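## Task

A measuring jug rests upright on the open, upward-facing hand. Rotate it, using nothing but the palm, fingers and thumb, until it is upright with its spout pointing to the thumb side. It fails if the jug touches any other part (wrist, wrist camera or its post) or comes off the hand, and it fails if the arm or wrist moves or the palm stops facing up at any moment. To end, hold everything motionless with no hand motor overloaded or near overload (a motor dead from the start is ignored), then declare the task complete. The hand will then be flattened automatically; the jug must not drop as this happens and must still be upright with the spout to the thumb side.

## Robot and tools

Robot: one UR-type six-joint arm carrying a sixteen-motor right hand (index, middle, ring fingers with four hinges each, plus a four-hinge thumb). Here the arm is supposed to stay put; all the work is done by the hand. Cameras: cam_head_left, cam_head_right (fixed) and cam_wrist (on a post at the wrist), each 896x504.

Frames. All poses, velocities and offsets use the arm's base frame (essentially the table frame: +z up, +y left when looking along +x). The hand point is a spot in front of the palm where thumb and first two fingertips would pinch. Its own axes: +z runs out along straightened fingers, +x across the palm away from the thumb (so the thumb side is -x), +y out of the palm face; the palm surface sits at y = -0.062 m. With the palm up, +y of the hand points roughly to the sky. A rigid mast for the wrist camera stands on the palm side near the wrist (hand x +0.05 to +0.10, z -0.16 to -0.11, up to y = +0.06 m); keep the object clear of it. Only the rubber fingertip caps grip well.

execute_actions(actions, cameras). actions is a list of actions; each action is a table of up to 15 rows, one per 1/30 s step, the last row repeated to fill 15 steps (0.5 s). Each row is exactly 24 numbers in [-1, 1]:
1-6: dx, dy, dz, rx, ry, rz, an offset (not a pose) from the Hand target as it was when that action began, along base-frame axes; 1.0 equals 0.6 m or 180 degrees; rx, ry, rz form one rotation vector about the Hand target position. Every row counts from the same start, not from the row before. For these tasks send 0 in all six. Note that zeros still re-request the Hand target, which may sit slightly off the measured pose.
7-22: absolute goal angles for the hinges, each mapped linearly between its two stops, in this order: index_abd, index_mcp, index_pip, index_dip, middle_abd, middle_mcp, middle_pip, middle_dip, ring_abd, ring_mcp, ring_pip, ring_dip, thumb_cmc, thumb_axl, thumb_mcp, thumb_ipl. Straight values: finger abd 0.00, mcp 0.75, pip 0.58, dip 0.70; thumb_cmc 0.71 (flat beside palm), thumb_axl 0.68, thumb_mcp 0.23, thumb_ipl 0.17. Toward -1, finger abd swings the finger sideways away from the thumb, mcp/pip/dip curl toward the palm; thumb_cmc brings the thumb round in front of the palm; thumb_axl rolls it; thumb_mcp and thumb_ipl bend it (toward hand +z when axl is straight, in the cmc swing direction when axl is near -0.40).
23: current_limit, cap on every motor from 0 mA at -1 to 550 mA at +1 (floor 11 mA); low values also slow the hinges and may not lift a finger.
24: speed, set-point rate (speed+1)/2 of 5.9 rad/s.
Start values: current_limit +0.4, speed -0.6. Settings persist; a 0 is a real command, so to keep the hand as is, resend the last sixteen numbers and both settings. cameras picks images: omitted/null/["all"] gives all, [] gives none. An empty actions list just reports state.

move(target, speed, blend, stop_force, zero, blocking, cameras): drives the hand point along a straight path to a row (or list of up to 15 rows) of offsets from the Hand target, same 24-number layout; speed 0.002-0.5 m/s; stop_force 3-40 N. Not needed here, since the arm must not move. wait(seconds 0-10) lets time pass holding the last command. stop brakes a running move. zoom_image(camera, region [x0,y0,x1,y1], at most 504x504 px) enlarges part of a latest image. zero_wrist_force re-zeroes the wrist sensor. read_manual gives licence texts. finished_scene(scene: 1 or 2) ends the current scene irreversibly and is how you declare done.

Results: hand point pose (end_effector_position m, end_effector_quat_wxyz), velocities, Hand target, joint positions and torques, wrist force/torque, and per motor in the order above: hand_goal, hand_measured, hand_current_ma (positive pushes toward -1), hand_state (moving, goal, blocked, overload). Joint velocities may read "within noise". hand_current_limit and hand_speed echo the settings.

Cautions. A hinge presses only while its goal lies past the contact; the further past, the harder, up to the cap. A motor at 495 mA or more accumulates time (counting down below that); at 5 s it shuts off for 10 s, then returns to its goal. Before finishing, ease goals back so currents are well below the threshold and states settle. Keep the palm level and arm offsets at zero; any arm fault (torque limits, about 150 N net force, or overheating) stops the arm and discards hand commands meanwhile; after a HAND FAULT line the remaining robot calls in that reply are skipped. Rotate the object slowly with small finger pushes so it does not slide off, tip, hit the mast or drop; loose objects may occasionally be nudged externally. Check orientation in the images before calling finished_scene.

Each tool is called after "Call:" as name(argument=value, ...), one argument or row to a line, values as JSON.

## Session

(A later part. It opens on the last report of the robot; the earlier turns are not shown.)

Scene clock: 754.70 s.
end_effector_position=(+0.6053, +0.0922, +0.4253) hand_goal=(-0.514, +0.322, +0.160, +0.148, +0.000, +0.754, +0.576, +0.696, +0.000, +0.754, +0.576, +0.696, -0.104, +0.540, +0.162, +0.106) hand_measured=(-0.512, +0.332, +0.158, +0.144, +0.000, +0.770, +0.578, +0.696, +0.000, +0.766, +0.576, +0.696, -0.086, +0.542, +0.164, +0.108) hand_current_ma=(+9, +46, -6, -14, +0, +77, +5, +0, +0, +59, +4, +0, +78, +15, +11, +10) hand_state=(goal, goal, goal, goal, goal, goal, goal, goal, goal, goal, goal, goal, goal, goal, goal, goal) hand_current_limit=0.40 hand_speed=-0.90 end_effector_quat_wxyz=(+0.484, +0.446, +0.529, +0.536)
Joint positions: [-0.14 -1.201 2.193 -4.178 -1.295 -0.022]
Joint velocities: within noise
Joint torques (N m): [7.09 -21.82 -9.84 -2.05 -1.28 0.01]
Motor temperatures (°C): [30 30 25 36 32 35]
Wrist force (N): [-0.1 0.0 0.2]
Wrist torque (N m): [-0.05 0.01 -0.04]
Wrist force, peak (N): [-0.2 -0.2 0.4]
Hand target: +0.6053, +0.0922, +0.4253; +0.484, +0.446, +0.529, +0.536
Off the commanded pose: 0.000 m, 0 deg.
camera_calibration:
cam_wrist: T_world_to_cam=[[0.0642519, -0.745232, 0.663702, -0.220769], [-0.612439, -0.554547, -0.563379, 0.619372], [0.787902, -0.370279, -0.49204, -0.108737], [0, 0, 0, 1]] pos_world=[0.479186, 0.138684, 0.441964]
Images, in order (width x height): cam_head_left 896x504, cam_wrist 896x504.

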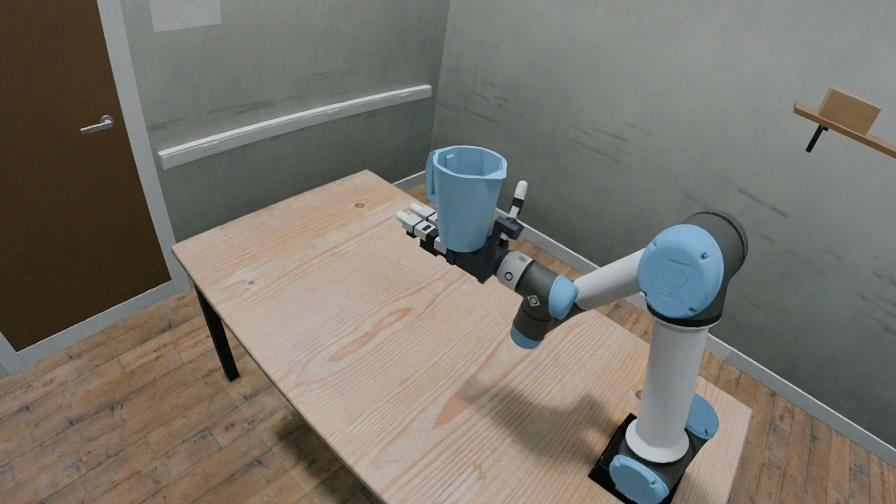

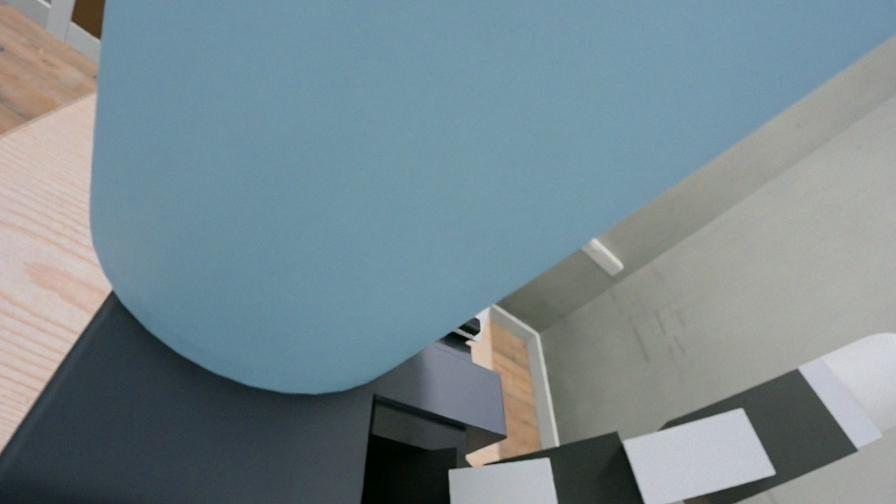

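Call:
execute_actions(
  actions=[
    [[0,0,0,0,0,0,-0.565,0.322,0.111,0.333,0,0.754,0.576,0.696,0,0.754,0.576,0.696,-0.104,0.540,0.162,0.106,0.4,-0.9]],
  ],
  cameras=["cam_head_left", "cam_head_right"],
)

Call:
zoom_image(
  camera="cam_head_left",
  region=[420, 138, 510, 220],
)

Call:
zoom_image(
  camera="cam_head_right",
  region=[420, 138, 510, 220],
)

Scene clock: 761.67 s.
end_effector_position=(+0.6053, +0.0922, +0.4253) hand_goal=(-0.564, +0.322, +0.112, +0.334, +0.000, +0.754, +0.576, +0.696, +0.000, +0.754, +0.576, +0.696, -0.104, +0.540, +0.162, +0.106) hand_measured=(-0.562, +0.334, +0.118, +0.330, +0.000, +0.770, +0.578, +0.696, +0.000, +0.766, +0.576, +0.696, -0.086, +0.542, +0.164, +0.108) hand_current_ma=(+6, +55, +30, -13, +0, +77, +5, +0, +0, +59, +4, +0, +78, +15, +11, +10) hand_state=(goal, goal, goal, goal, goal, goal, goal, goal, goal, goal, goal, goal, goal, goal, goal, goal) hand_current_limit=0.40 hand_speed=-0.90 end_effector_quat_wxyz=(+0.484, +0.446, +0.529, +0.536)
Joint positions: [-0.14 -1.201 2.193 -4.178 -1.295 -0.022]
Joint velocities: within noise
Joint torques (N m): [6.9 -22.99 -10.42 -2.37 -1.07 0.1]
Motor temperatures (°C): [30 30 25 36 32 35]
Wrist force (N): [-0.2 -0.2 0.4]
Wrist torque (N m): [-0.08 0.01 -0.04]
Wrist force, peak (N): [-0.2 -0.2 0.5]
Hand target: +0.6053, +0.0922, +0.4253; +0.484, +0.446, +0.529, +0.536
Off the commanded pose: 0.000 m, 0 deg.
Images, in order (width x height): cam_head_left 896x504, cam_head_right 896x504.

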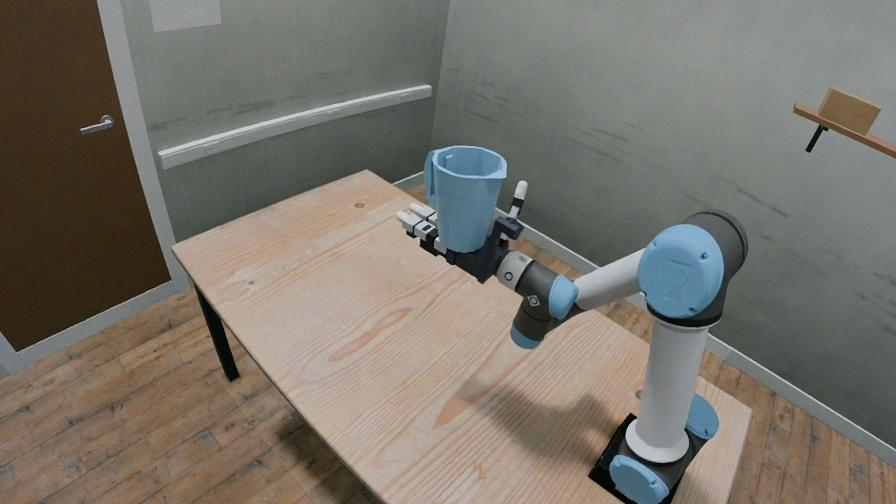

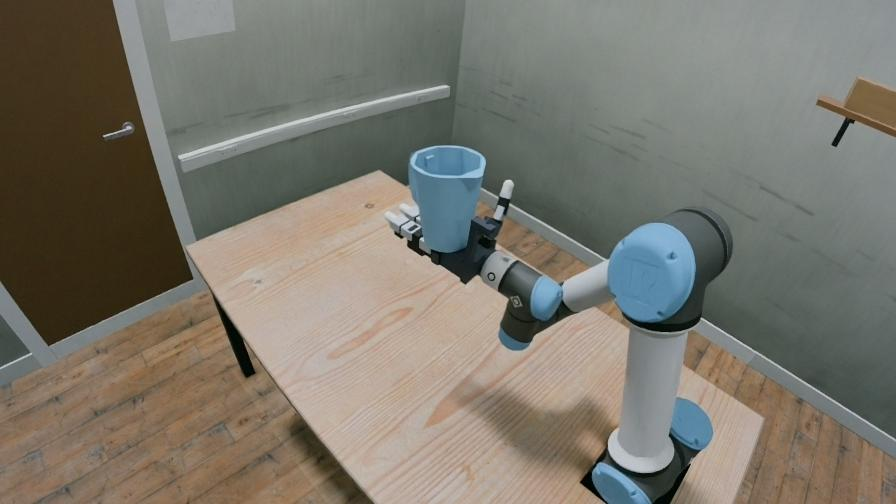

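Scaled by 5.600 from the camera's 896x504 image, which has a finer 1280x720 frame.

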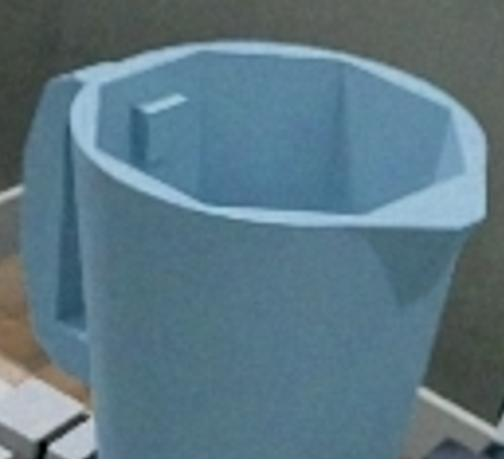

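Scaled by 5.600 from the camera's 896x504 image, which has a finer 1280x720 frame.

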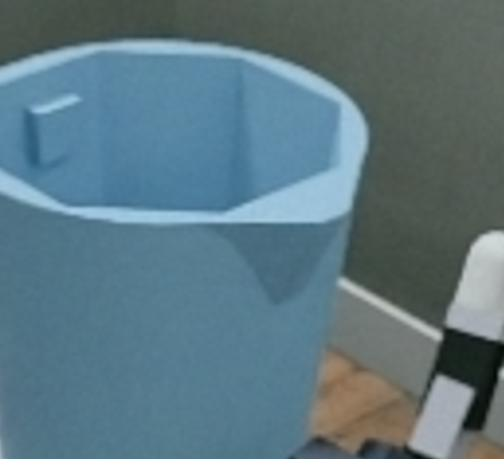

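Call:
execute_actions(
  actions=[
    [[0,0,0,0,0,0,-0.580,0.225,0.317,0.267,0,0.754,0.576,0.696,0,0.754,0.576,0.696,-0.104,0.540,0.162,0.106,0.4,-0.9]],
  ],
  cameras=["cam_head_left", "cam_wrist"],
)

Call:
zoom_image(
  camera="cam_head_left",
  region=[420, 138, 510, 220],
)

Scene clock: 851.80 s.
end_effector_position=(+0.6053, +0.0922, +0.4253) hand_goal=(-0.580, +0.226, +0.318, +0.268, +0.000, +0.754, +0.576, +0.696, +0.000, +0.754, +0.576, +0.696, -0.104, +0.540, +0.162, +0.106) hand_measured=(-0.578, +0.248, +0.316, +0.272, +0.000, +0.770, +0.578, +0.696, +0.000, +0.766, +0.576, +0.696, -0.086, +0.542, +0.164, +0.108) hand_current_ma=(+4, +110, -4, +14, +0, +77, +5, +0, +0, +59, +4, +0, +78, +15, +11, +10) hand_state=(goal, blocked, goal, goal, goal, goal, goal, goal, goal, goal, goal, goal, goal, goal, goal, goal) hand_current_limit=0.40 hand_speed=-0.90 end_effector_quat_wxyz=(+0.484, +0.446, +0.529, +0.536)
Joint positions: [-0.14 -1.201 2.193 -4.178 -1.295 -0.022]
Joint velocities: within noise
Joint torques (N m): [8.31 -21.02 -8.54 -1.52 -0.75 0.6]
Motor temperatures (°C): [30 30 25 36 32 35]
Wrist force (N): [-0.1 -0.3 0.3]
Wrist torque (N m): [-0.09 0.01 -0.05]
Wrist force, peak (N): [-0.3 -0.1 0.5]
Hand target: +0.6053, +0.0922, +0.4253; +0.484, +0.446, +0.529, +0.536
Off the commanded pose: 0.000 m, 0 deg.
camera_calibration:
cam_wrist: T_world_to_cam=[[0.064252, -0.745232, 0.663702, -0.220769], [-0.612439, -0.554547, -0.563379, 0.619372], [0.787902, -0.370279, -0.49204, -0.108736], [0, 0, 0, 1]] pos_world=[0.479186, 0.138684, 0.441964]
Images, in order (width x height): cam_head_left 896x504, cam_wrist 896x504.

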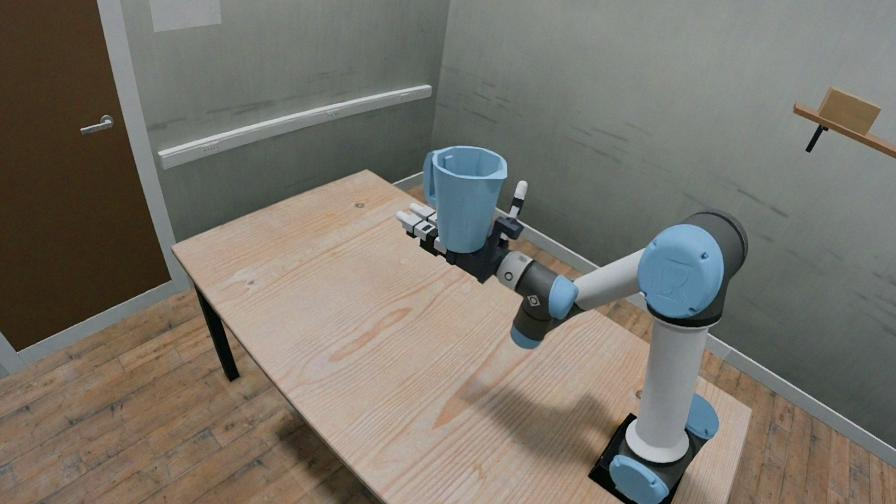

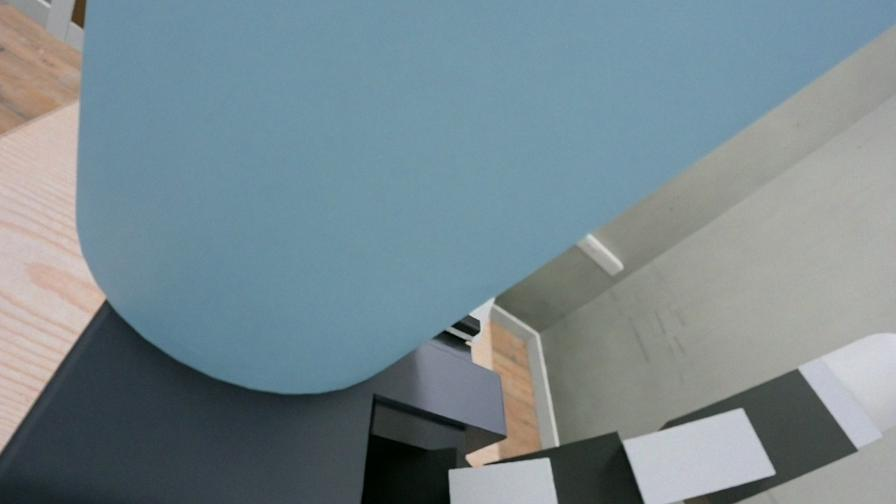

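Scaled by 5.600 from the camera's 896x504 image, which has a finer 1280x720 frame.

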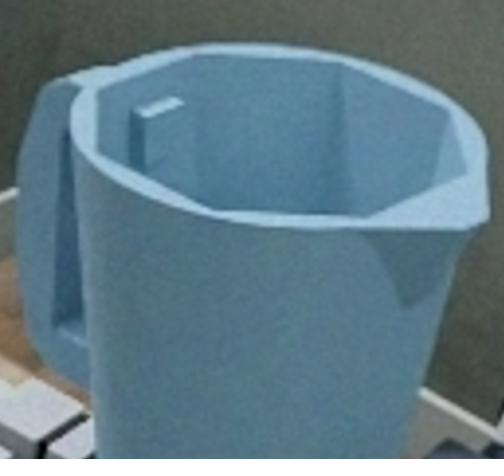

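Call:
zoom_image(
  camera="cam_head_left",
  region=[380, 180, 540, 290],
)

Call:
zoom_image(
  camera="cam_wrist",
  region=[60, 200, 460, 430],
)

Scaled by 3.150 from the camera's 896x504 image, which has a finer 1280x720 frame.

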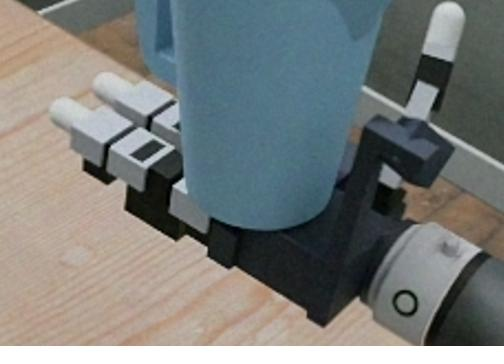

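Scaled by 1.260 from the camera's 896x504 image, which has a finer 1280x720 frame.

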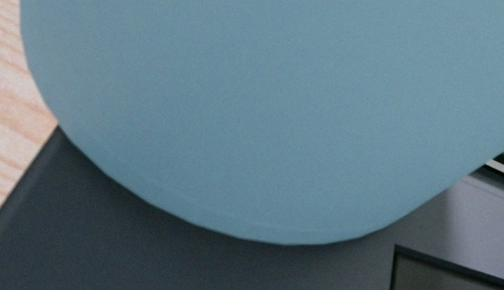

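Call:
zoom_image(
  camera="cam_head_left",
  region=[420, 140, 466, 186],
)

Call:
zoom_image(
  camera="cam_head_left",
  region=[464, 140, 510, 186],
)

Scaled by 10.957 from the camera's 896x504 image, which has a finer 1280x720 frame.

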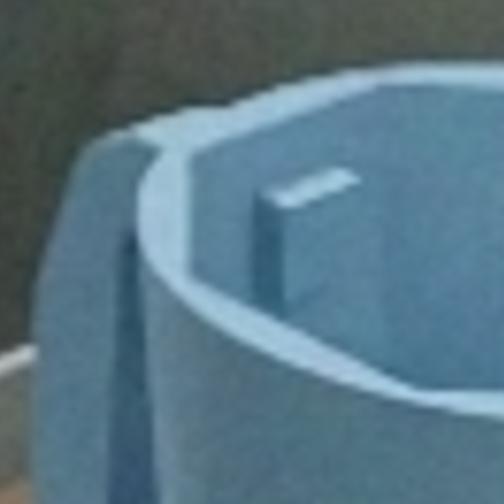

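Scaled by 10.957 from the camera's 896x504 image, which has a finer 1280x720 frame.

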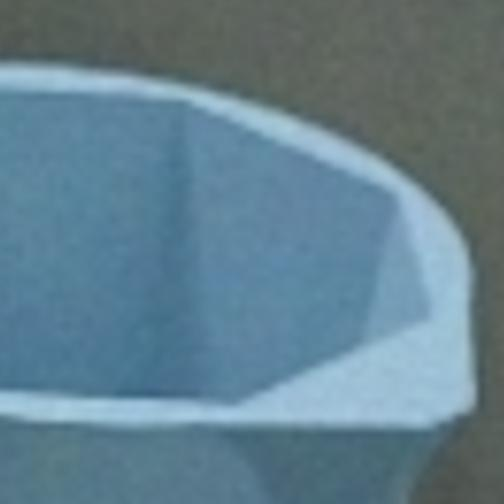

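Call:
execute_actions(
  actions=[
    [[0,0,0,0,0,0,-0.645,0.225,0.326,0.346,0,0.754,0.576,0.696,0,0.754,0.576,0.696,-0.104,0.540,0.162,0.106,0.4,-0.9]],
  ],
  cameras=["cam_head_left", "cam_wrist"],
)

Call:
zoom_image(
  camera="cam_head_left",
  region=[420, 140, 466, 186],
)

Call:
zoom_image(
  camera="cam_head_left",
  region=[464, 140, 510, 186],
)

Scene clock: 932.37 s.
end_effector_position=(+0.6053, +0.0922, +0.4253) hand_goal=(-0.644, +0.226, +0.326, +0.346, +0.000, +0.754, +0.576, +0.696, +0.000, +0.754, +0.576, +0.696, -0.104, +0.540, +0.162, +0.106) hand_measured=(-0.642, +0.246, +0.324, +0.342, +0.000, +0.770, +0.578, +0.696, +0.000, +0.766, +0.576, +0.696, -0.086, +0.542, +0.164, +0.108) hand_current_ma=(+8, +101, -5, -15, +0, +77, +5, +0, +0, +59, +4, +0, +78, +15, +11, +10) hand_state=(goal, blocked, goal, goal, goal, goal, goal, goal, goal, goal, goal, goal, goal, goal, goal, goal) hand_current_limit=0.40 hand_speed=-0.90 end_effector_quat_wxyz=(+0.484, +0.446, +0.529, +0.536)
Joint positions: [-0.14 -1.201 2.193 -4.178 -1.295 -0.022]
Joint velocities: within noise
Joint torques (N m): [7.82 -22.43 -7.02 -1.1 -0.5 0.78]
Motor temperatures (°C): [29 30 25 36 32 35]
Wrist force (N): [-0.1 -0.1 0.3]
Wrist torque (N m): [-0.07 0.01 -0.05]
Wrist force, peak (N): [-0.2 -0.3 0.5]
Hand target: +0.6053, +0.0922, +0.4253; +0.484, +0.446, +0.529, +0.536
Off the commanded pose: 0.000 m, 0 deg.
camera_calibration:
cam_wrist: T_world_to_cam=[[0.0642518, -0.745232, 0.663703, -0.220769], [-0.612439, -0.554547, -0.563379, 0.619372], [0.787902, -0.370279, -0.49204, -0.108737], [0, 0, 0, 1]] pos_world=[0.479186, 0.138684, 0.441964]
Images, in order (width x height): cam_head_left 896x504, cam_wrist 896x504.

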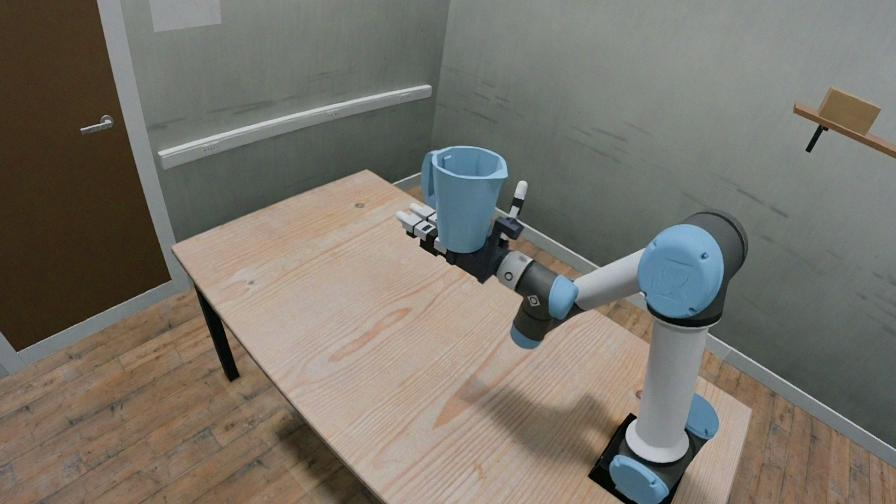

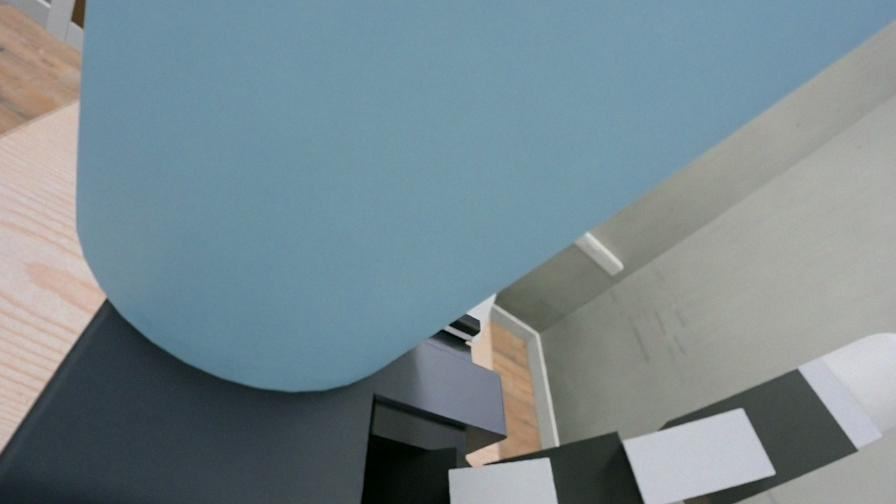

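Scaled by 10.957 from the camera's 896x504 image, which has a finer 1280x720 frame.

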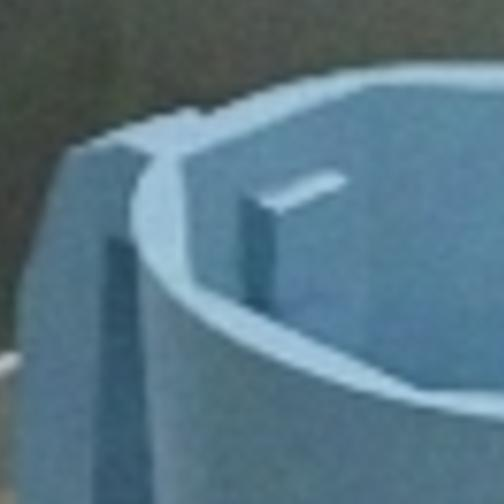

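Scaled by 10.957 from the camera's 896x504 image, which has a finer 1280x720 frame.

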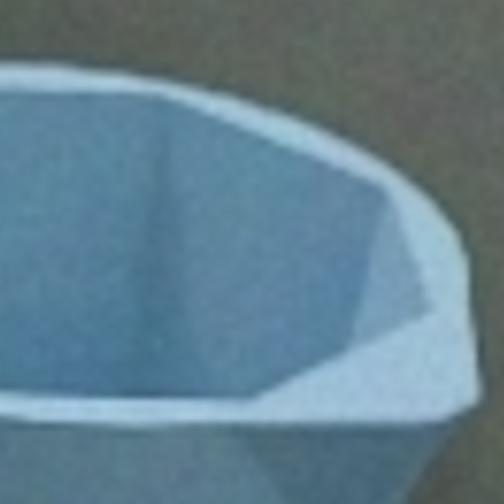

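Call:
execute_actions(
  actions=[
    [[0,0,0,0,0,0,-0.715,0.225,0.340,0.413,0,0.754,0.576,0.696,0,0.754,0.576,0.696,-0.104,0.540,0.162,0.106,0.4,-0.9]],
  ],
  cameras=["cam_head_left", "cam_wrist"],
)

Call:
zoom_image(
  camera="cam_head_left",
  region=[420, 140, 466, 186],
)

Call:
zoom_image(
  camera="cam_head_left",
  region=[464, 140, 510, 186],
)

Scene clock: 943.23 s.
end_effector_position=(+0.6053, +0.0922, +0.4253) hand_goal=(-0.714, +0.226, +0.340, +0.414, +0.000, +0.754, +0.576, +0.696, +0.000, +0.754, +0.576, +0.696, -0.104, +0.540, +0.162, +0.106) hand_measured=(-0.712, +0.246, +0.340, +0.412, +0.000, +0.770, +0.578, +0.696, +0.000, +0.766, +0.576, +0.696, -0.086, +0.542, +0.164, +0.108) hand_current_ma=(+11, +100, -3, -12, +0, +77, +5, +0, +0, +59, +4, +0, +78, +15, +11, +10) hand_state=(goal, blocked, goal, goal, goal, goal, goal, goal, goal, goal, goal, goal, goal, goal, goal, goal) hand_current_limit=0.40 hand_speed=-0.90 end_effector_quat_wxyz=(+0.484, +0.446, +0.529, +0.536)
Joint positions: [-0.14 -1.201 2.193 -4.178 -1.295 -0.022]
Joint velocities: within noise
Joint torques (N m): [7.24 -22.99 -8.23 -1.14 -0.55 0.8]
Motor temperatures (°C): [29 30 25 36 32 35]
Wrist force (N): [-0.2 -0.1 0.3]
Wrist torque (N m): [-0.07 0.02 -0.05]
Wrist force, peak (N): [-0.3 -0.5 0.5]
Hand target: +0.6053, +0.0922, +0.4253; +0.484, +0.446, +0.529, +0.536
Off the commanded pose: 0.000 m, 0 deg.
camera_calibration:
cam_wrist: T_world_to_cam=[[0.064252, -0.745232, 0.663702, -0.220769], [-0.612439, -0.554547, -0.563379, 0.619372], [0.787902, -0.370279, -0.49204, -0.108736], [0, 0, 0, 1]] pos_world=[0.479186, 0.138684, 0.441964]
Images, in order (width x height): cam_head_left 896x504, cam_wrist 896x504.

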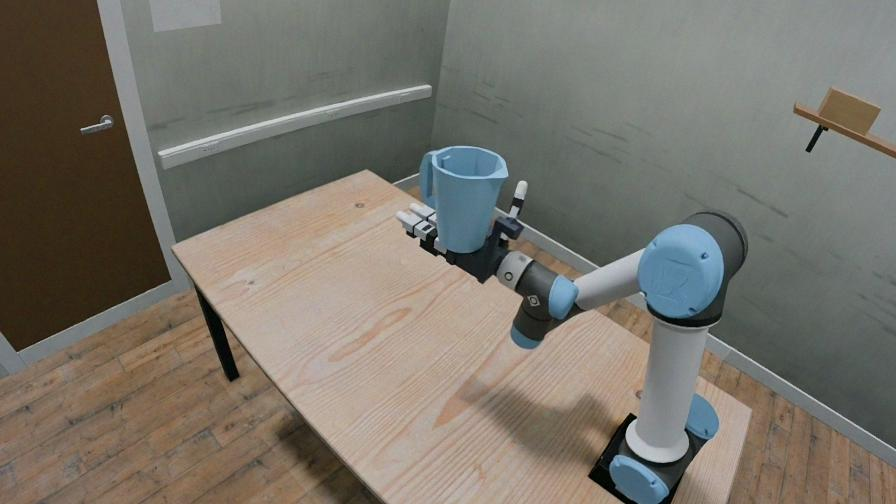

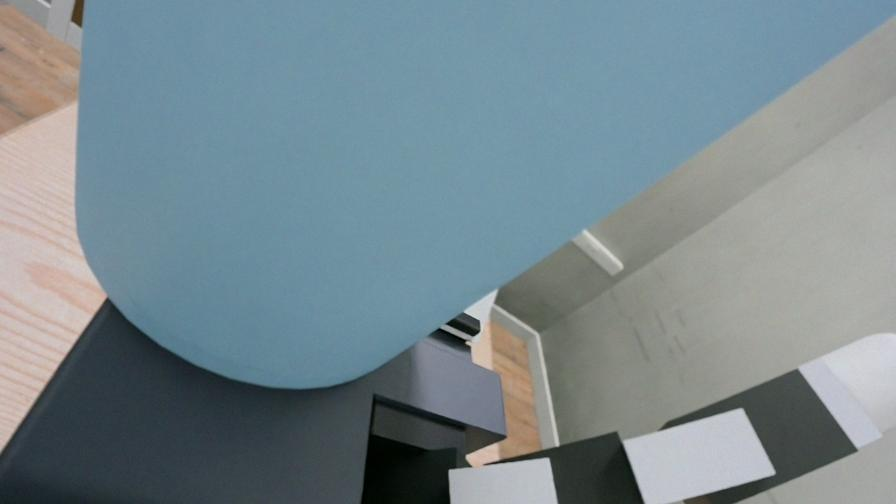

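Scaled by 10.957 from the camera's 896x504 image, which has a finer 1280x720 frame.

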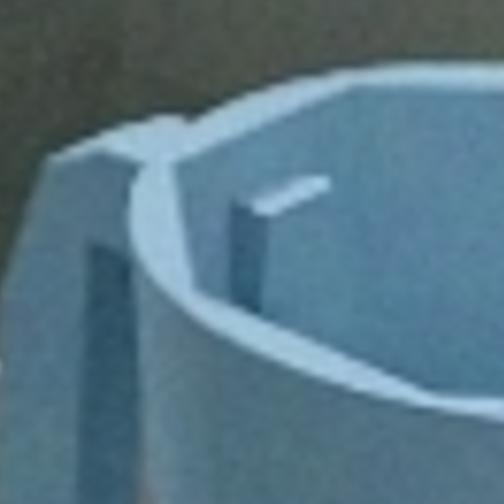

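Scaled by 10.957 from the camera's 896x504 image, which has a finer 1280x720 frame.

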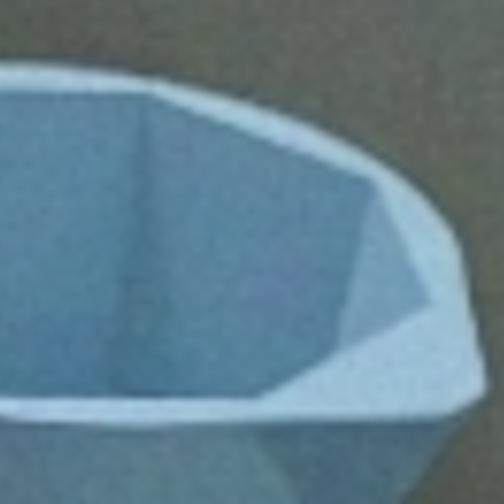

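Call:
execute_actions(
  actions=[
    [[0,0,0,0,0,0,-0.775,0.190,0.400,0.480,0,0.754,0.576,0.696,0,0.754,0.576,0.696,-0.104,0.540,0.162,0.106,0.4,-0.9]],
  ],
  cameras=["cam_head_left", "cam_wrist"],
)

Call:
zoom_image(
  camera="cam_head_left",
  region=[420, 140, 466, 186],
)

Call:
zoom_image(
  camera="cam_head_left",
  region=[464, 140, 510, 186],
)

Scene clock: 961.50 s.
end_effector_position=(+0.6053, +0.0922, +0.4253) hand_goal=(-0.774, +0.190, +0.400, +0.480, +0.000, +0.754, +0.576, +0.696, +0.000, +0.754, +0.576, +0.696, -0.104, +0.540, +0.162, +0.106) hand_measured=(-0.764, +0.212, +0.398, +0.476, +0.000, +0.770, +0.578, +0.696, +0.000, +0.766, +0.576, +0.696, -0.086, +0.542, +0.164, +0.108) hand_current_ma=(+41, +111, -6, -17, +0, +77, +5, +0, +0, +59, +4, +0, +78, +15, +11, +10) hand_state=(goal, blocked, goal, goal, goal, goal, goal, goal, goal, goal, goal, goal, goal, goal, goal, goal) hand_current_limit=0.40 hand_speed=-0.90 end_effector_quat_wxyz=(+0.484, +0.446, +0.529, +0.536)
Joint positions: [-0.14 -1.201 2.193 -4.178 -1.295 -0.022]
Joint velocities: within noise
Joint torques (N m): [8.65 -23.17 -7.96 -0.89 -0.64 0.91]
Motor temperatures (°C): [29 30 25 36 32 35]
Wrist force (N): [-0.1 -0.1 0.3]
Wrist torque (N m): [-0.07 0.01 -0.05]
Wrist force, peak (N): [-0.4 -0.2 0.4]
Hand target: +0.6053, +0.0922, +0.4253; +0.484, +0.446, +0.529, +0.536
Off the commanded pose: 0.000 m, 0 deg.
camera_calibration:
cam_wrist: T_world_to_cam=[[0.0642519, -0.745232, 0.663702, -0.220769], [-0.612439, -0.554547, -0.563379, 0.619372], [0.787902, -0.370279, -0.49204, -0.108737], [0, 0, 0, 1]] pos_world=[0.479186, 0.138684, 0.441964]
Images, in order (width x height): cam_head_left 896x504, cam_wrist 896x504.

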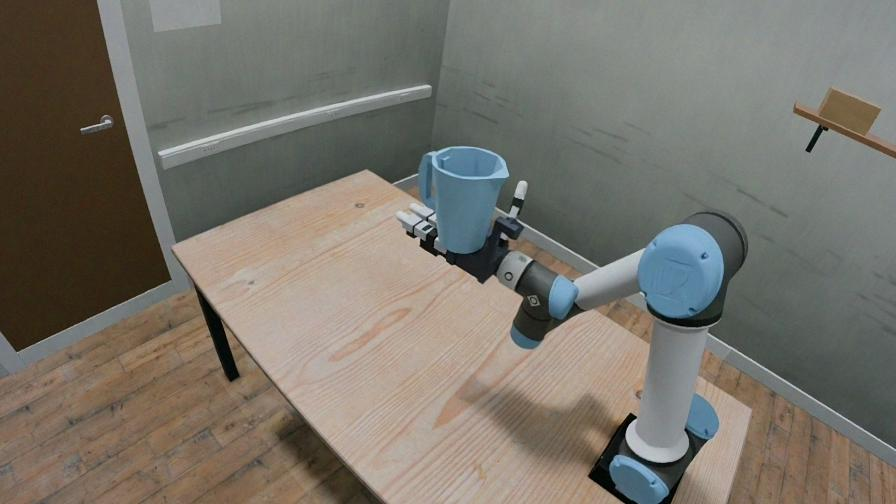

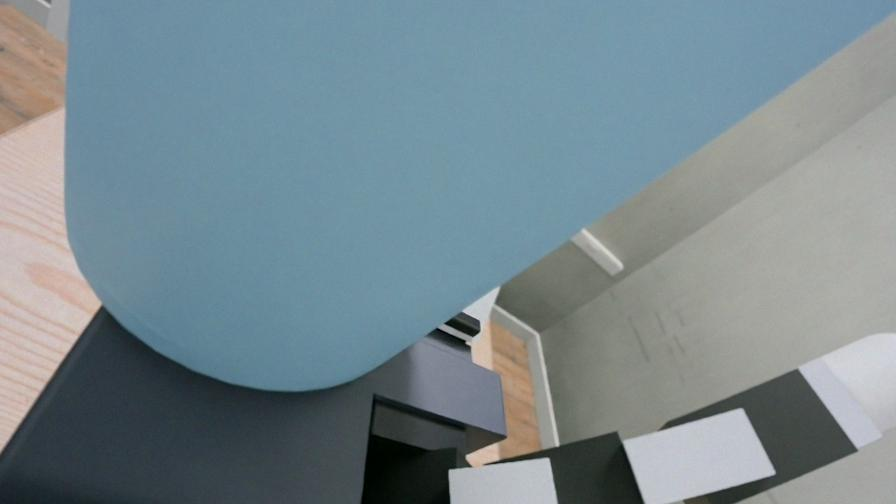

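Scaled by 10.957 from the camera's 896x504 image, which has a finer 1280x720 frame.

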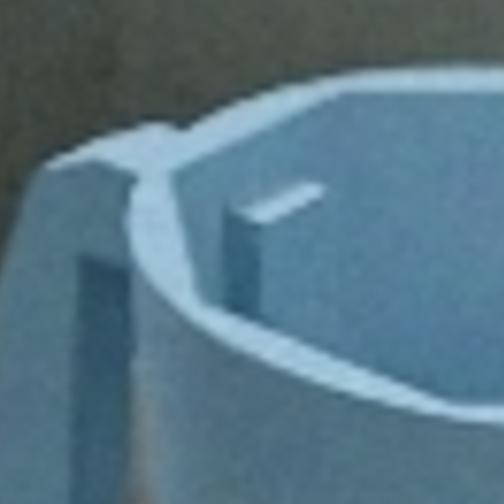

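Scaled by 10.957 from the camera's 896x504 image, which has a finer 1280x720 frame.

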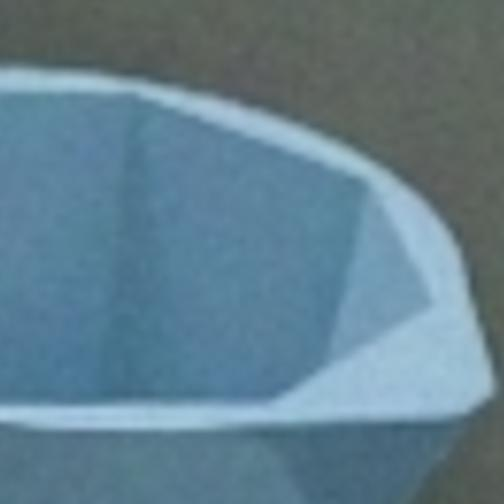

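Call:
execute_actions(
  actions=[
    [[0,0,0,0,0,0,-0.842,0.225,0.488,0.420,0,0.754,0.576,0.696,0,0.754,0.576,0.696,-0.104,0.540,0.162,0.106,0.4,-0.9]],
  ],
  cameras=["cam_head_left", "cam_wrist"],
)

Call:
zoom_image(
  camera="cam_head_left",
  region=[420, 140, 466, 186],
)

Call:
zoom_image(
  camera="cam_head_left",
  region=[464, 140, 510, 186],
)

Scene clock: 1069.80 s.
end_effector_position=(+0.6053, +0.0922, +0.4253) hand_goal=(-0.842, +0.226, +0.488, +0.420, +0.000, +0.754, +0.576, +0.696, +0.000, +0.754, +0.576, +0.696, -0.104, +0.540, +0.162, +0.106) hand_measured=(-0.816, +0.228, +0.476, +0.420, +0.000, +0.770, +0.578, +0.696, +0.000, +0.768, +0.576, +0.696, -0.086, +0.542, +0.164, +0.108) hand_current_ma=(+108, +7, -49, -1, +0, +77, +5, +0, +0, +71, +4, +0, +78, +15, +11, +10) hand_state=(blocked, goal, goal, goal, goal, goal, goal, goal, goal, goal, goal, goal, goal, goal, goal, goal) hand_current_limit=0.40 hand_speed=-0.90 end_effector_quat_wxyz=(+0.484, +0.446, +0.529, +0.536)
Joint positions: [-0.14 -1.201 2.193 -4.178 -1.295 -0.022]
Joint velocities: within noise
Joint torques (N m): [8.05 -24.34 -4.7 -0.53 -0.53 1.31]
Motor temperatures (°C): [29 30 25 36 32 35]
Wrist force (N): [-0.1 0.0 0.4]
Wrist torque (N m): [-0.06 0.01 -0.04]
Wrist force, peak (N): [-0.2 -0.4 0.5]
Hand target: +0.6053, +0.0922, +0.4253; +0.484, +0.446, +0.529, +0.536
Off the commanded pose: 0.000 m, 0 deg.
camera_calibration:
cam_wrist: T_world_to_cam=[[0.0642521, -0.745232, 0.663702, -0.220769], [-0.612439, -0.554547, -0.563379, 0.619372], [0.787902, -0.370279, -0.49204, -0.108736], [0, 0, 0, 1]] pos_world=[0.479186, 0.138684, 0.441964]
Images, in order (width x height): cam_head_left 896x504, cam_wrist 896x504.

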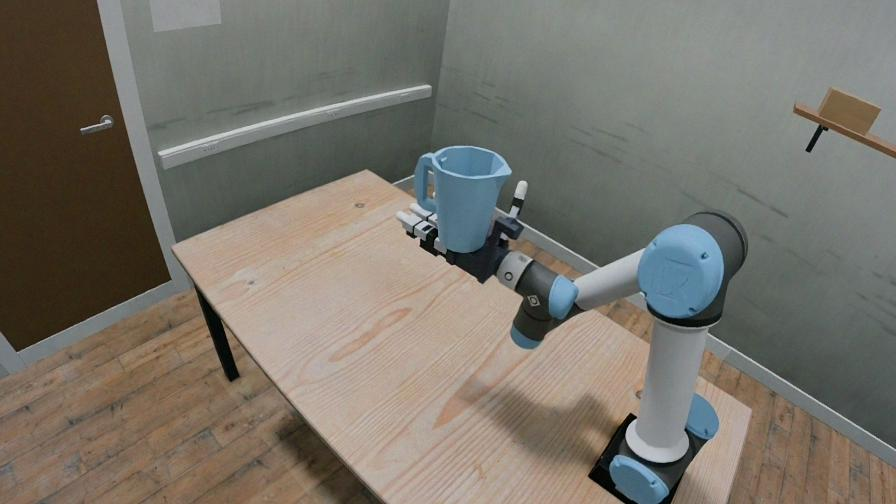

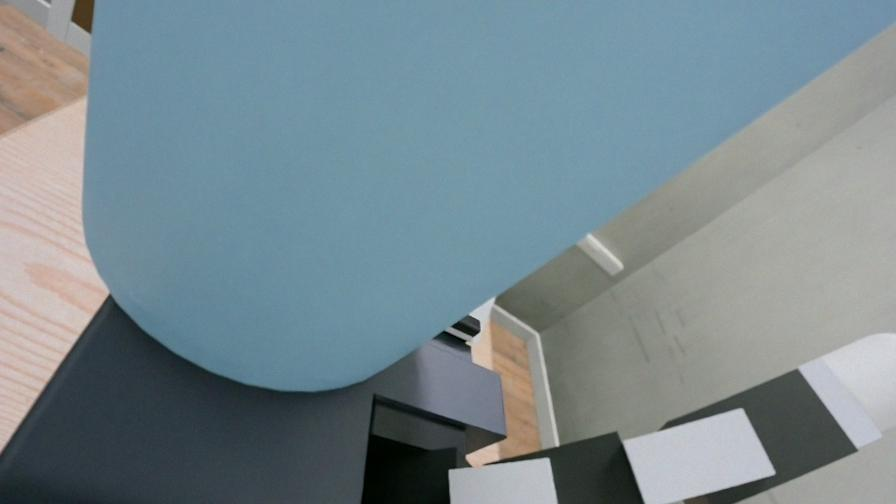

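Scaled by 10.957 from the camera's 896x504 image, which has a finer 1280x720 frame.

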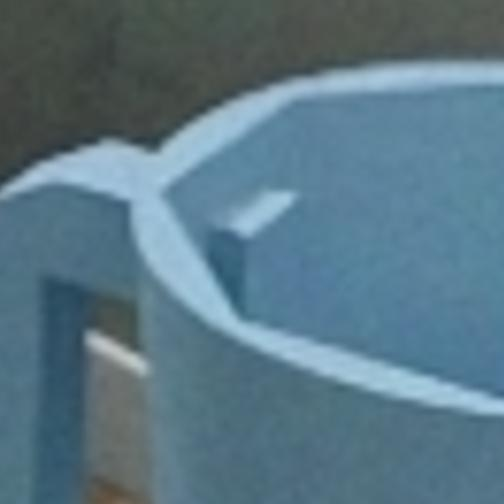

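Scaled by 10.957 from the camera's 896x504 image, which has a finer 1280x720 frame.

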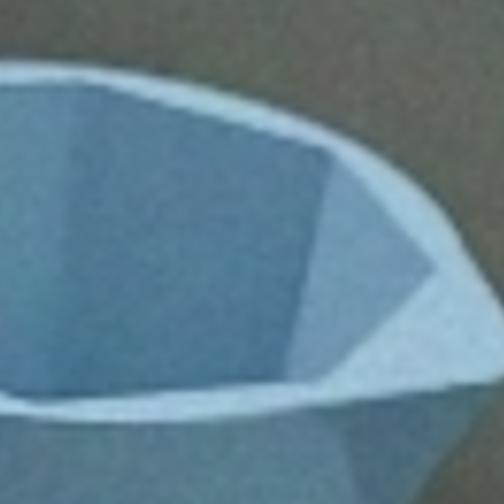

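Call:
execute_actions(
  actions=[
    [[0,0,0,0,0,0,-0.880,0.215,0.507,0.490,0,0.754,0.576,0.696,0,0.754,0.576,0.696,-0.104,0.540,0.162,0.106,0.4,-0.9]],
  ],
  cameras=["cam_head_left", "cam_wrist"],
)

Call:
zoom_image(
  camera="cam_head_left",
  region=[420, 140, 466, 186],
)

Call:
zoom_image(
  camera="cam_head_left",
  region=[464, 140, 510, 186],
)

Scene clock: 1103.20 s.
end_effector_position=(+0.6053, +0.0922, +0.4253) hand_goal=(-0.880, +0.216, +0.508, +0.490, +0.000, +0.754, +0.576, +0.696, +0.000, +0.754, +0.576, +0.696, -0.104, +0.540, +0.162, +0.106) hand_measured=(-0.870, +0.224, +0.508, +0.486, +0.000, +0.770, +0.578, +0.696, +0.000, +0.770, +0.576, +0.696, -0.086, +0.542, +0.164, +0.108) hand_current_ma=(+36, +37, -1, -13, +0, +77, +5, +0, +0, +77, +4, +0, +78, +15, +11, +10) hand_state=(goal, goal, goal, goal, goal, goal, goal, goal, goal, goal, goal, goal, goal, goal, goal, goal) hand_current_limit=0.40 hand_speed=-0.90 end_effector_quat_wxyz=(+0.484, +0.446, +0.529, +0.536)
Joint positions: [-0.14 -1.201 2.193 -4.178 -1.295 -0.022]
Joint velocities: within noise
Joint torques (N m): [7.96 -25.01 -5.81 -0.25 -0.46 1.18]
Motor temperatures (°C): [29 30 25 36 32 35]
Wrist force (N): [-0.3 -0.1 0.4]
Wrist torque (N m): [-0.08 0.03 -0.07]
Wrist force, peak (N): [-0.1 -0.2 0.7]
Hand target: +0.6053, +0.0922, +0.4253; +0.484, +0.446, +0.529, +0.536
Off the commanded pose: 0.000 m, 0 deg.
camera_calibration:
cam_wrist: T_world_to_cam=[[0.0642521, -0.745232, 0.663702, -0.220769], [-0.612439, -0.554547, -0.563379, 0.619372], [0.787902, -0.370279, -0.49204, -0.108736], [0, 0, 0, 1]] pos_world=[0.479186, 0.138684, 0.441964]
Images, in order (width x height): cam_head_left 896x504, cam_wrist 896x504.

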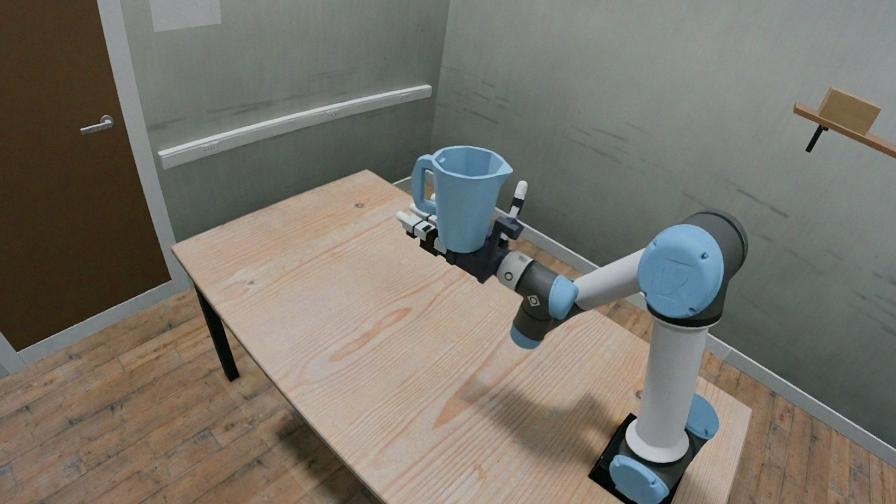

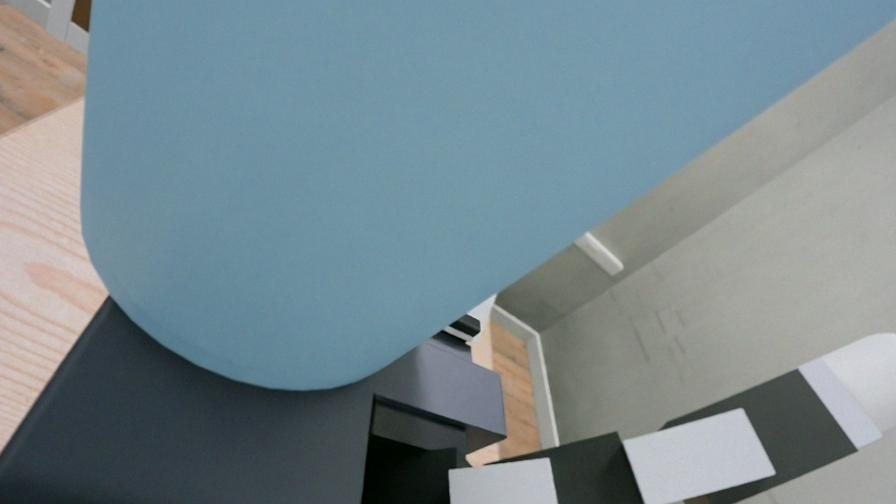

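Scaled by 10.957 from the camera's 896x504 image, which has a finer 1280x720 frame.

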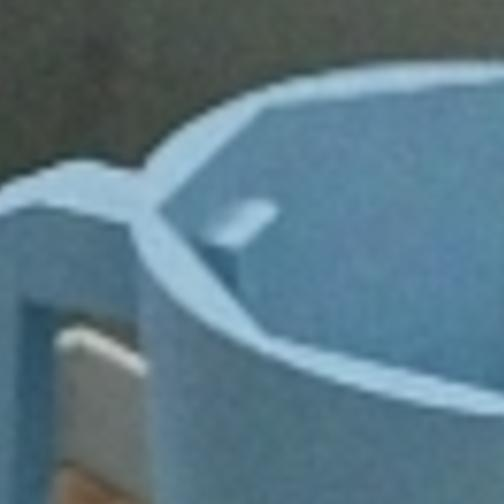

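Scaled by 10.957 from the camera's 896x504 image, which has a finer 1280x720 frame.

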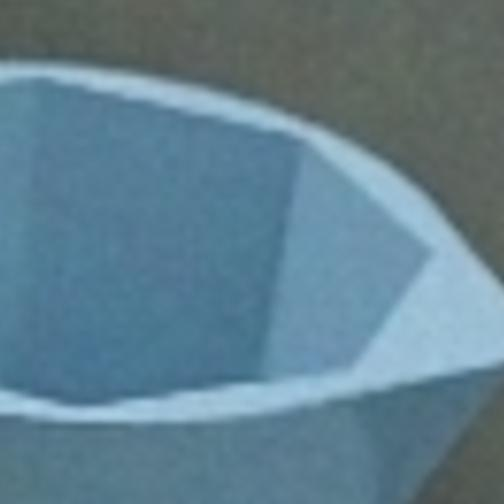

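Call:
zoom_image(
  camera="cam_head_left",
  region=[396, 144, 476, 234],
)

Scaled by 5.600 from the camera's 896x504 image, which has a finer 1280x720 frame.

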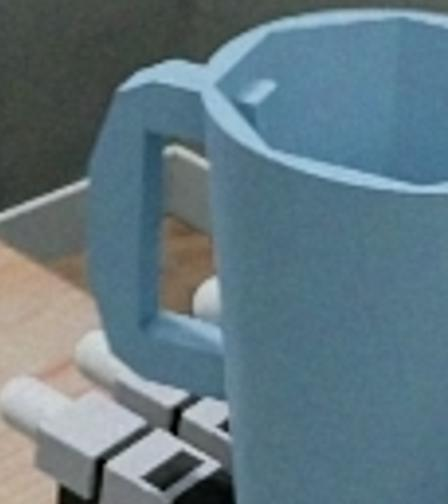

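Call:
execute_actions(
  actions=[
    [[0,0,0,0,0,0,-0.925,0.195,0.550,0.505,0,0.754,0.576,0.696,0,0.754,0.576,0.696,-0.104,0.540,0.162,0.106,0.4,-0.9]],
  ],
  cameras=["cam_head_left", "cam_wrist"],
)

Call:
zoom_image(
  camera="cam_head_left",
  region=[396, 144, 476, 234],
)

Call:
zoom_image(
  camera="cam_head_left",
  region=[464, 140, 516, 192],
)

Scene clock: 1156.50 s.
end_effector_position=(+0.6053, +0.0922, +0.4253) hand_goal=(-0.924, +0.196, +0.550, +0.506, +0.000, +0.754, +0.576, +0.696, +0.000, +0.754, +0.576, +0.696, -0.104, +0.540, +0.162, +0.106) hand_measured=(-0.916, +0.220, +0.550, +0.504, +0.000, +0.770, +0.578, +0.696, +0.000, +0.770, +0.576, +0.696, -0.086, +0.542, +0.164, +0.108) hand_current_ma=(+34, +118, +0, -12, +0, +77, +5, +0, +0, +77, +4, +0, +78, +15, +11, +10) hand_state=(goal, blocked, goal, goal, goal, goal, goal, goal, goal, goal, goal, goal, goal, goal, goal, goal) hand_current_limit=0.40 hand_speed=-0.90 end_effector_quat_wxyz=(+0.484, +0.446, +0.529, +0.536)
Joint positions: [-0.14 -1.201 2.193 -4.178 -1.295 -0.022]
Joint velocities: within noise
Joint torques (N m): [7.46 -23.72 -3.08 -0.18 -0.39 0.94]
Motor temperatures (°C): [29 30 25 36 32 35]
Wrist force (N): [-0.1 -0.2 0.4]
Wrist torque (N m): [-0.09 0.01 -0.06]
Wrist force, peak (N): [-0.3 0.0 0.7]
Hand target: +0.6053, +0.0922, +0.4253; +0.484, +0.446, +0.529, +0.536
Off the commanded pose: 0.000 m, 0 deg.
camera_calibration:
cam_wrist: T_world_to_cam=[[0.0642521, -0.745232, 0.663702, -0.220769], [-0.612439, -0.554547, -0.563379, 0.619372], [0.787902, -0.370279, -0.49204, -0.108736], [0, 0, 0, 1]] pos_world=[0.479186, 0.138684, 0.441964]
Images, in order (width x height): cam_head_left 896x504, cam_wrist 896x504.

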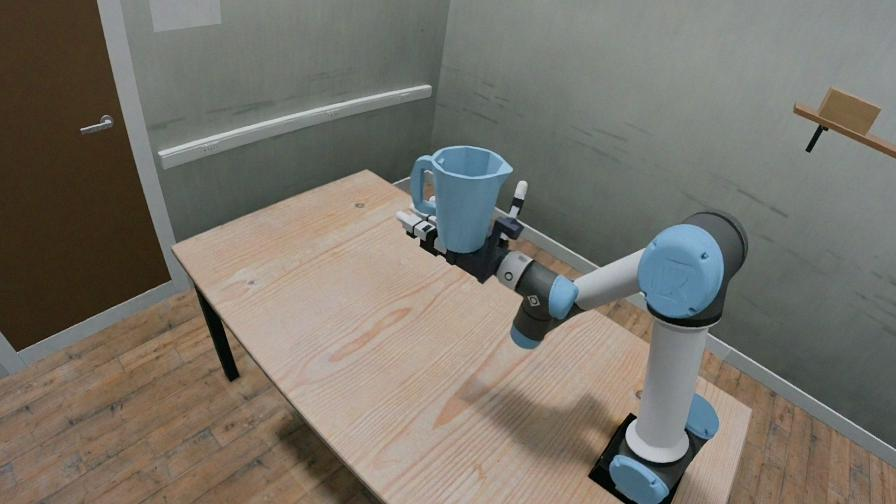

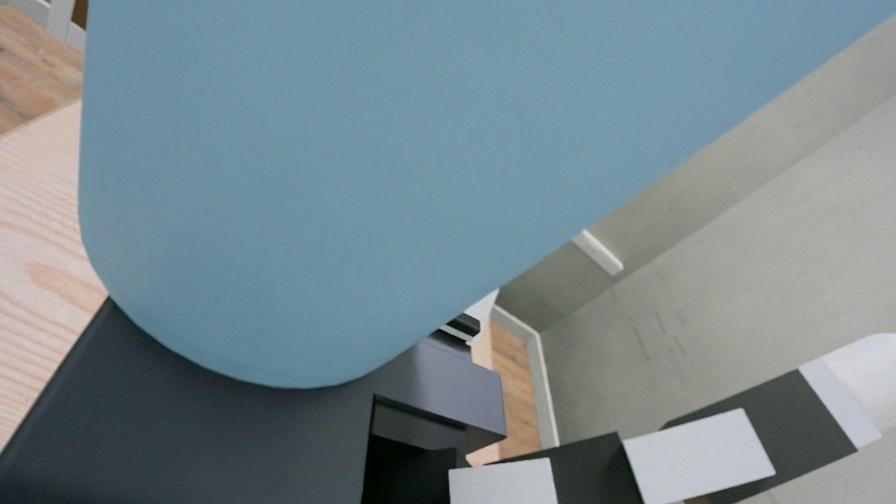

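Scaled by 5.600 from the camera's 896x504 image, which has a finer 1280x720 frame.

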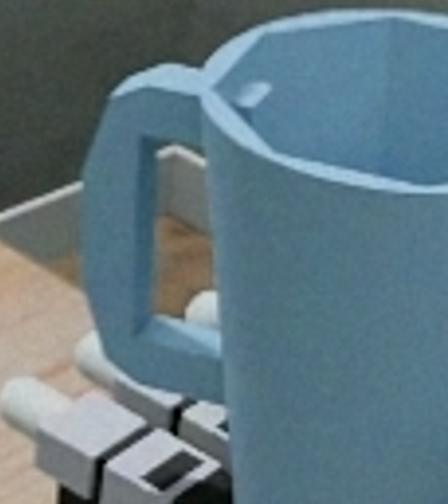

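Scaled by 9.692 from the camera's 896x504 image, which has a finer 1280x720 frame.

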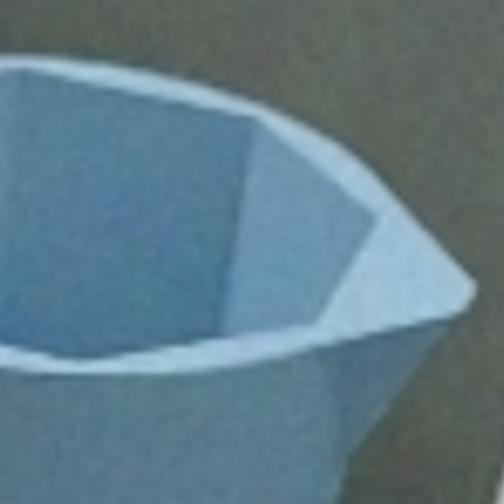

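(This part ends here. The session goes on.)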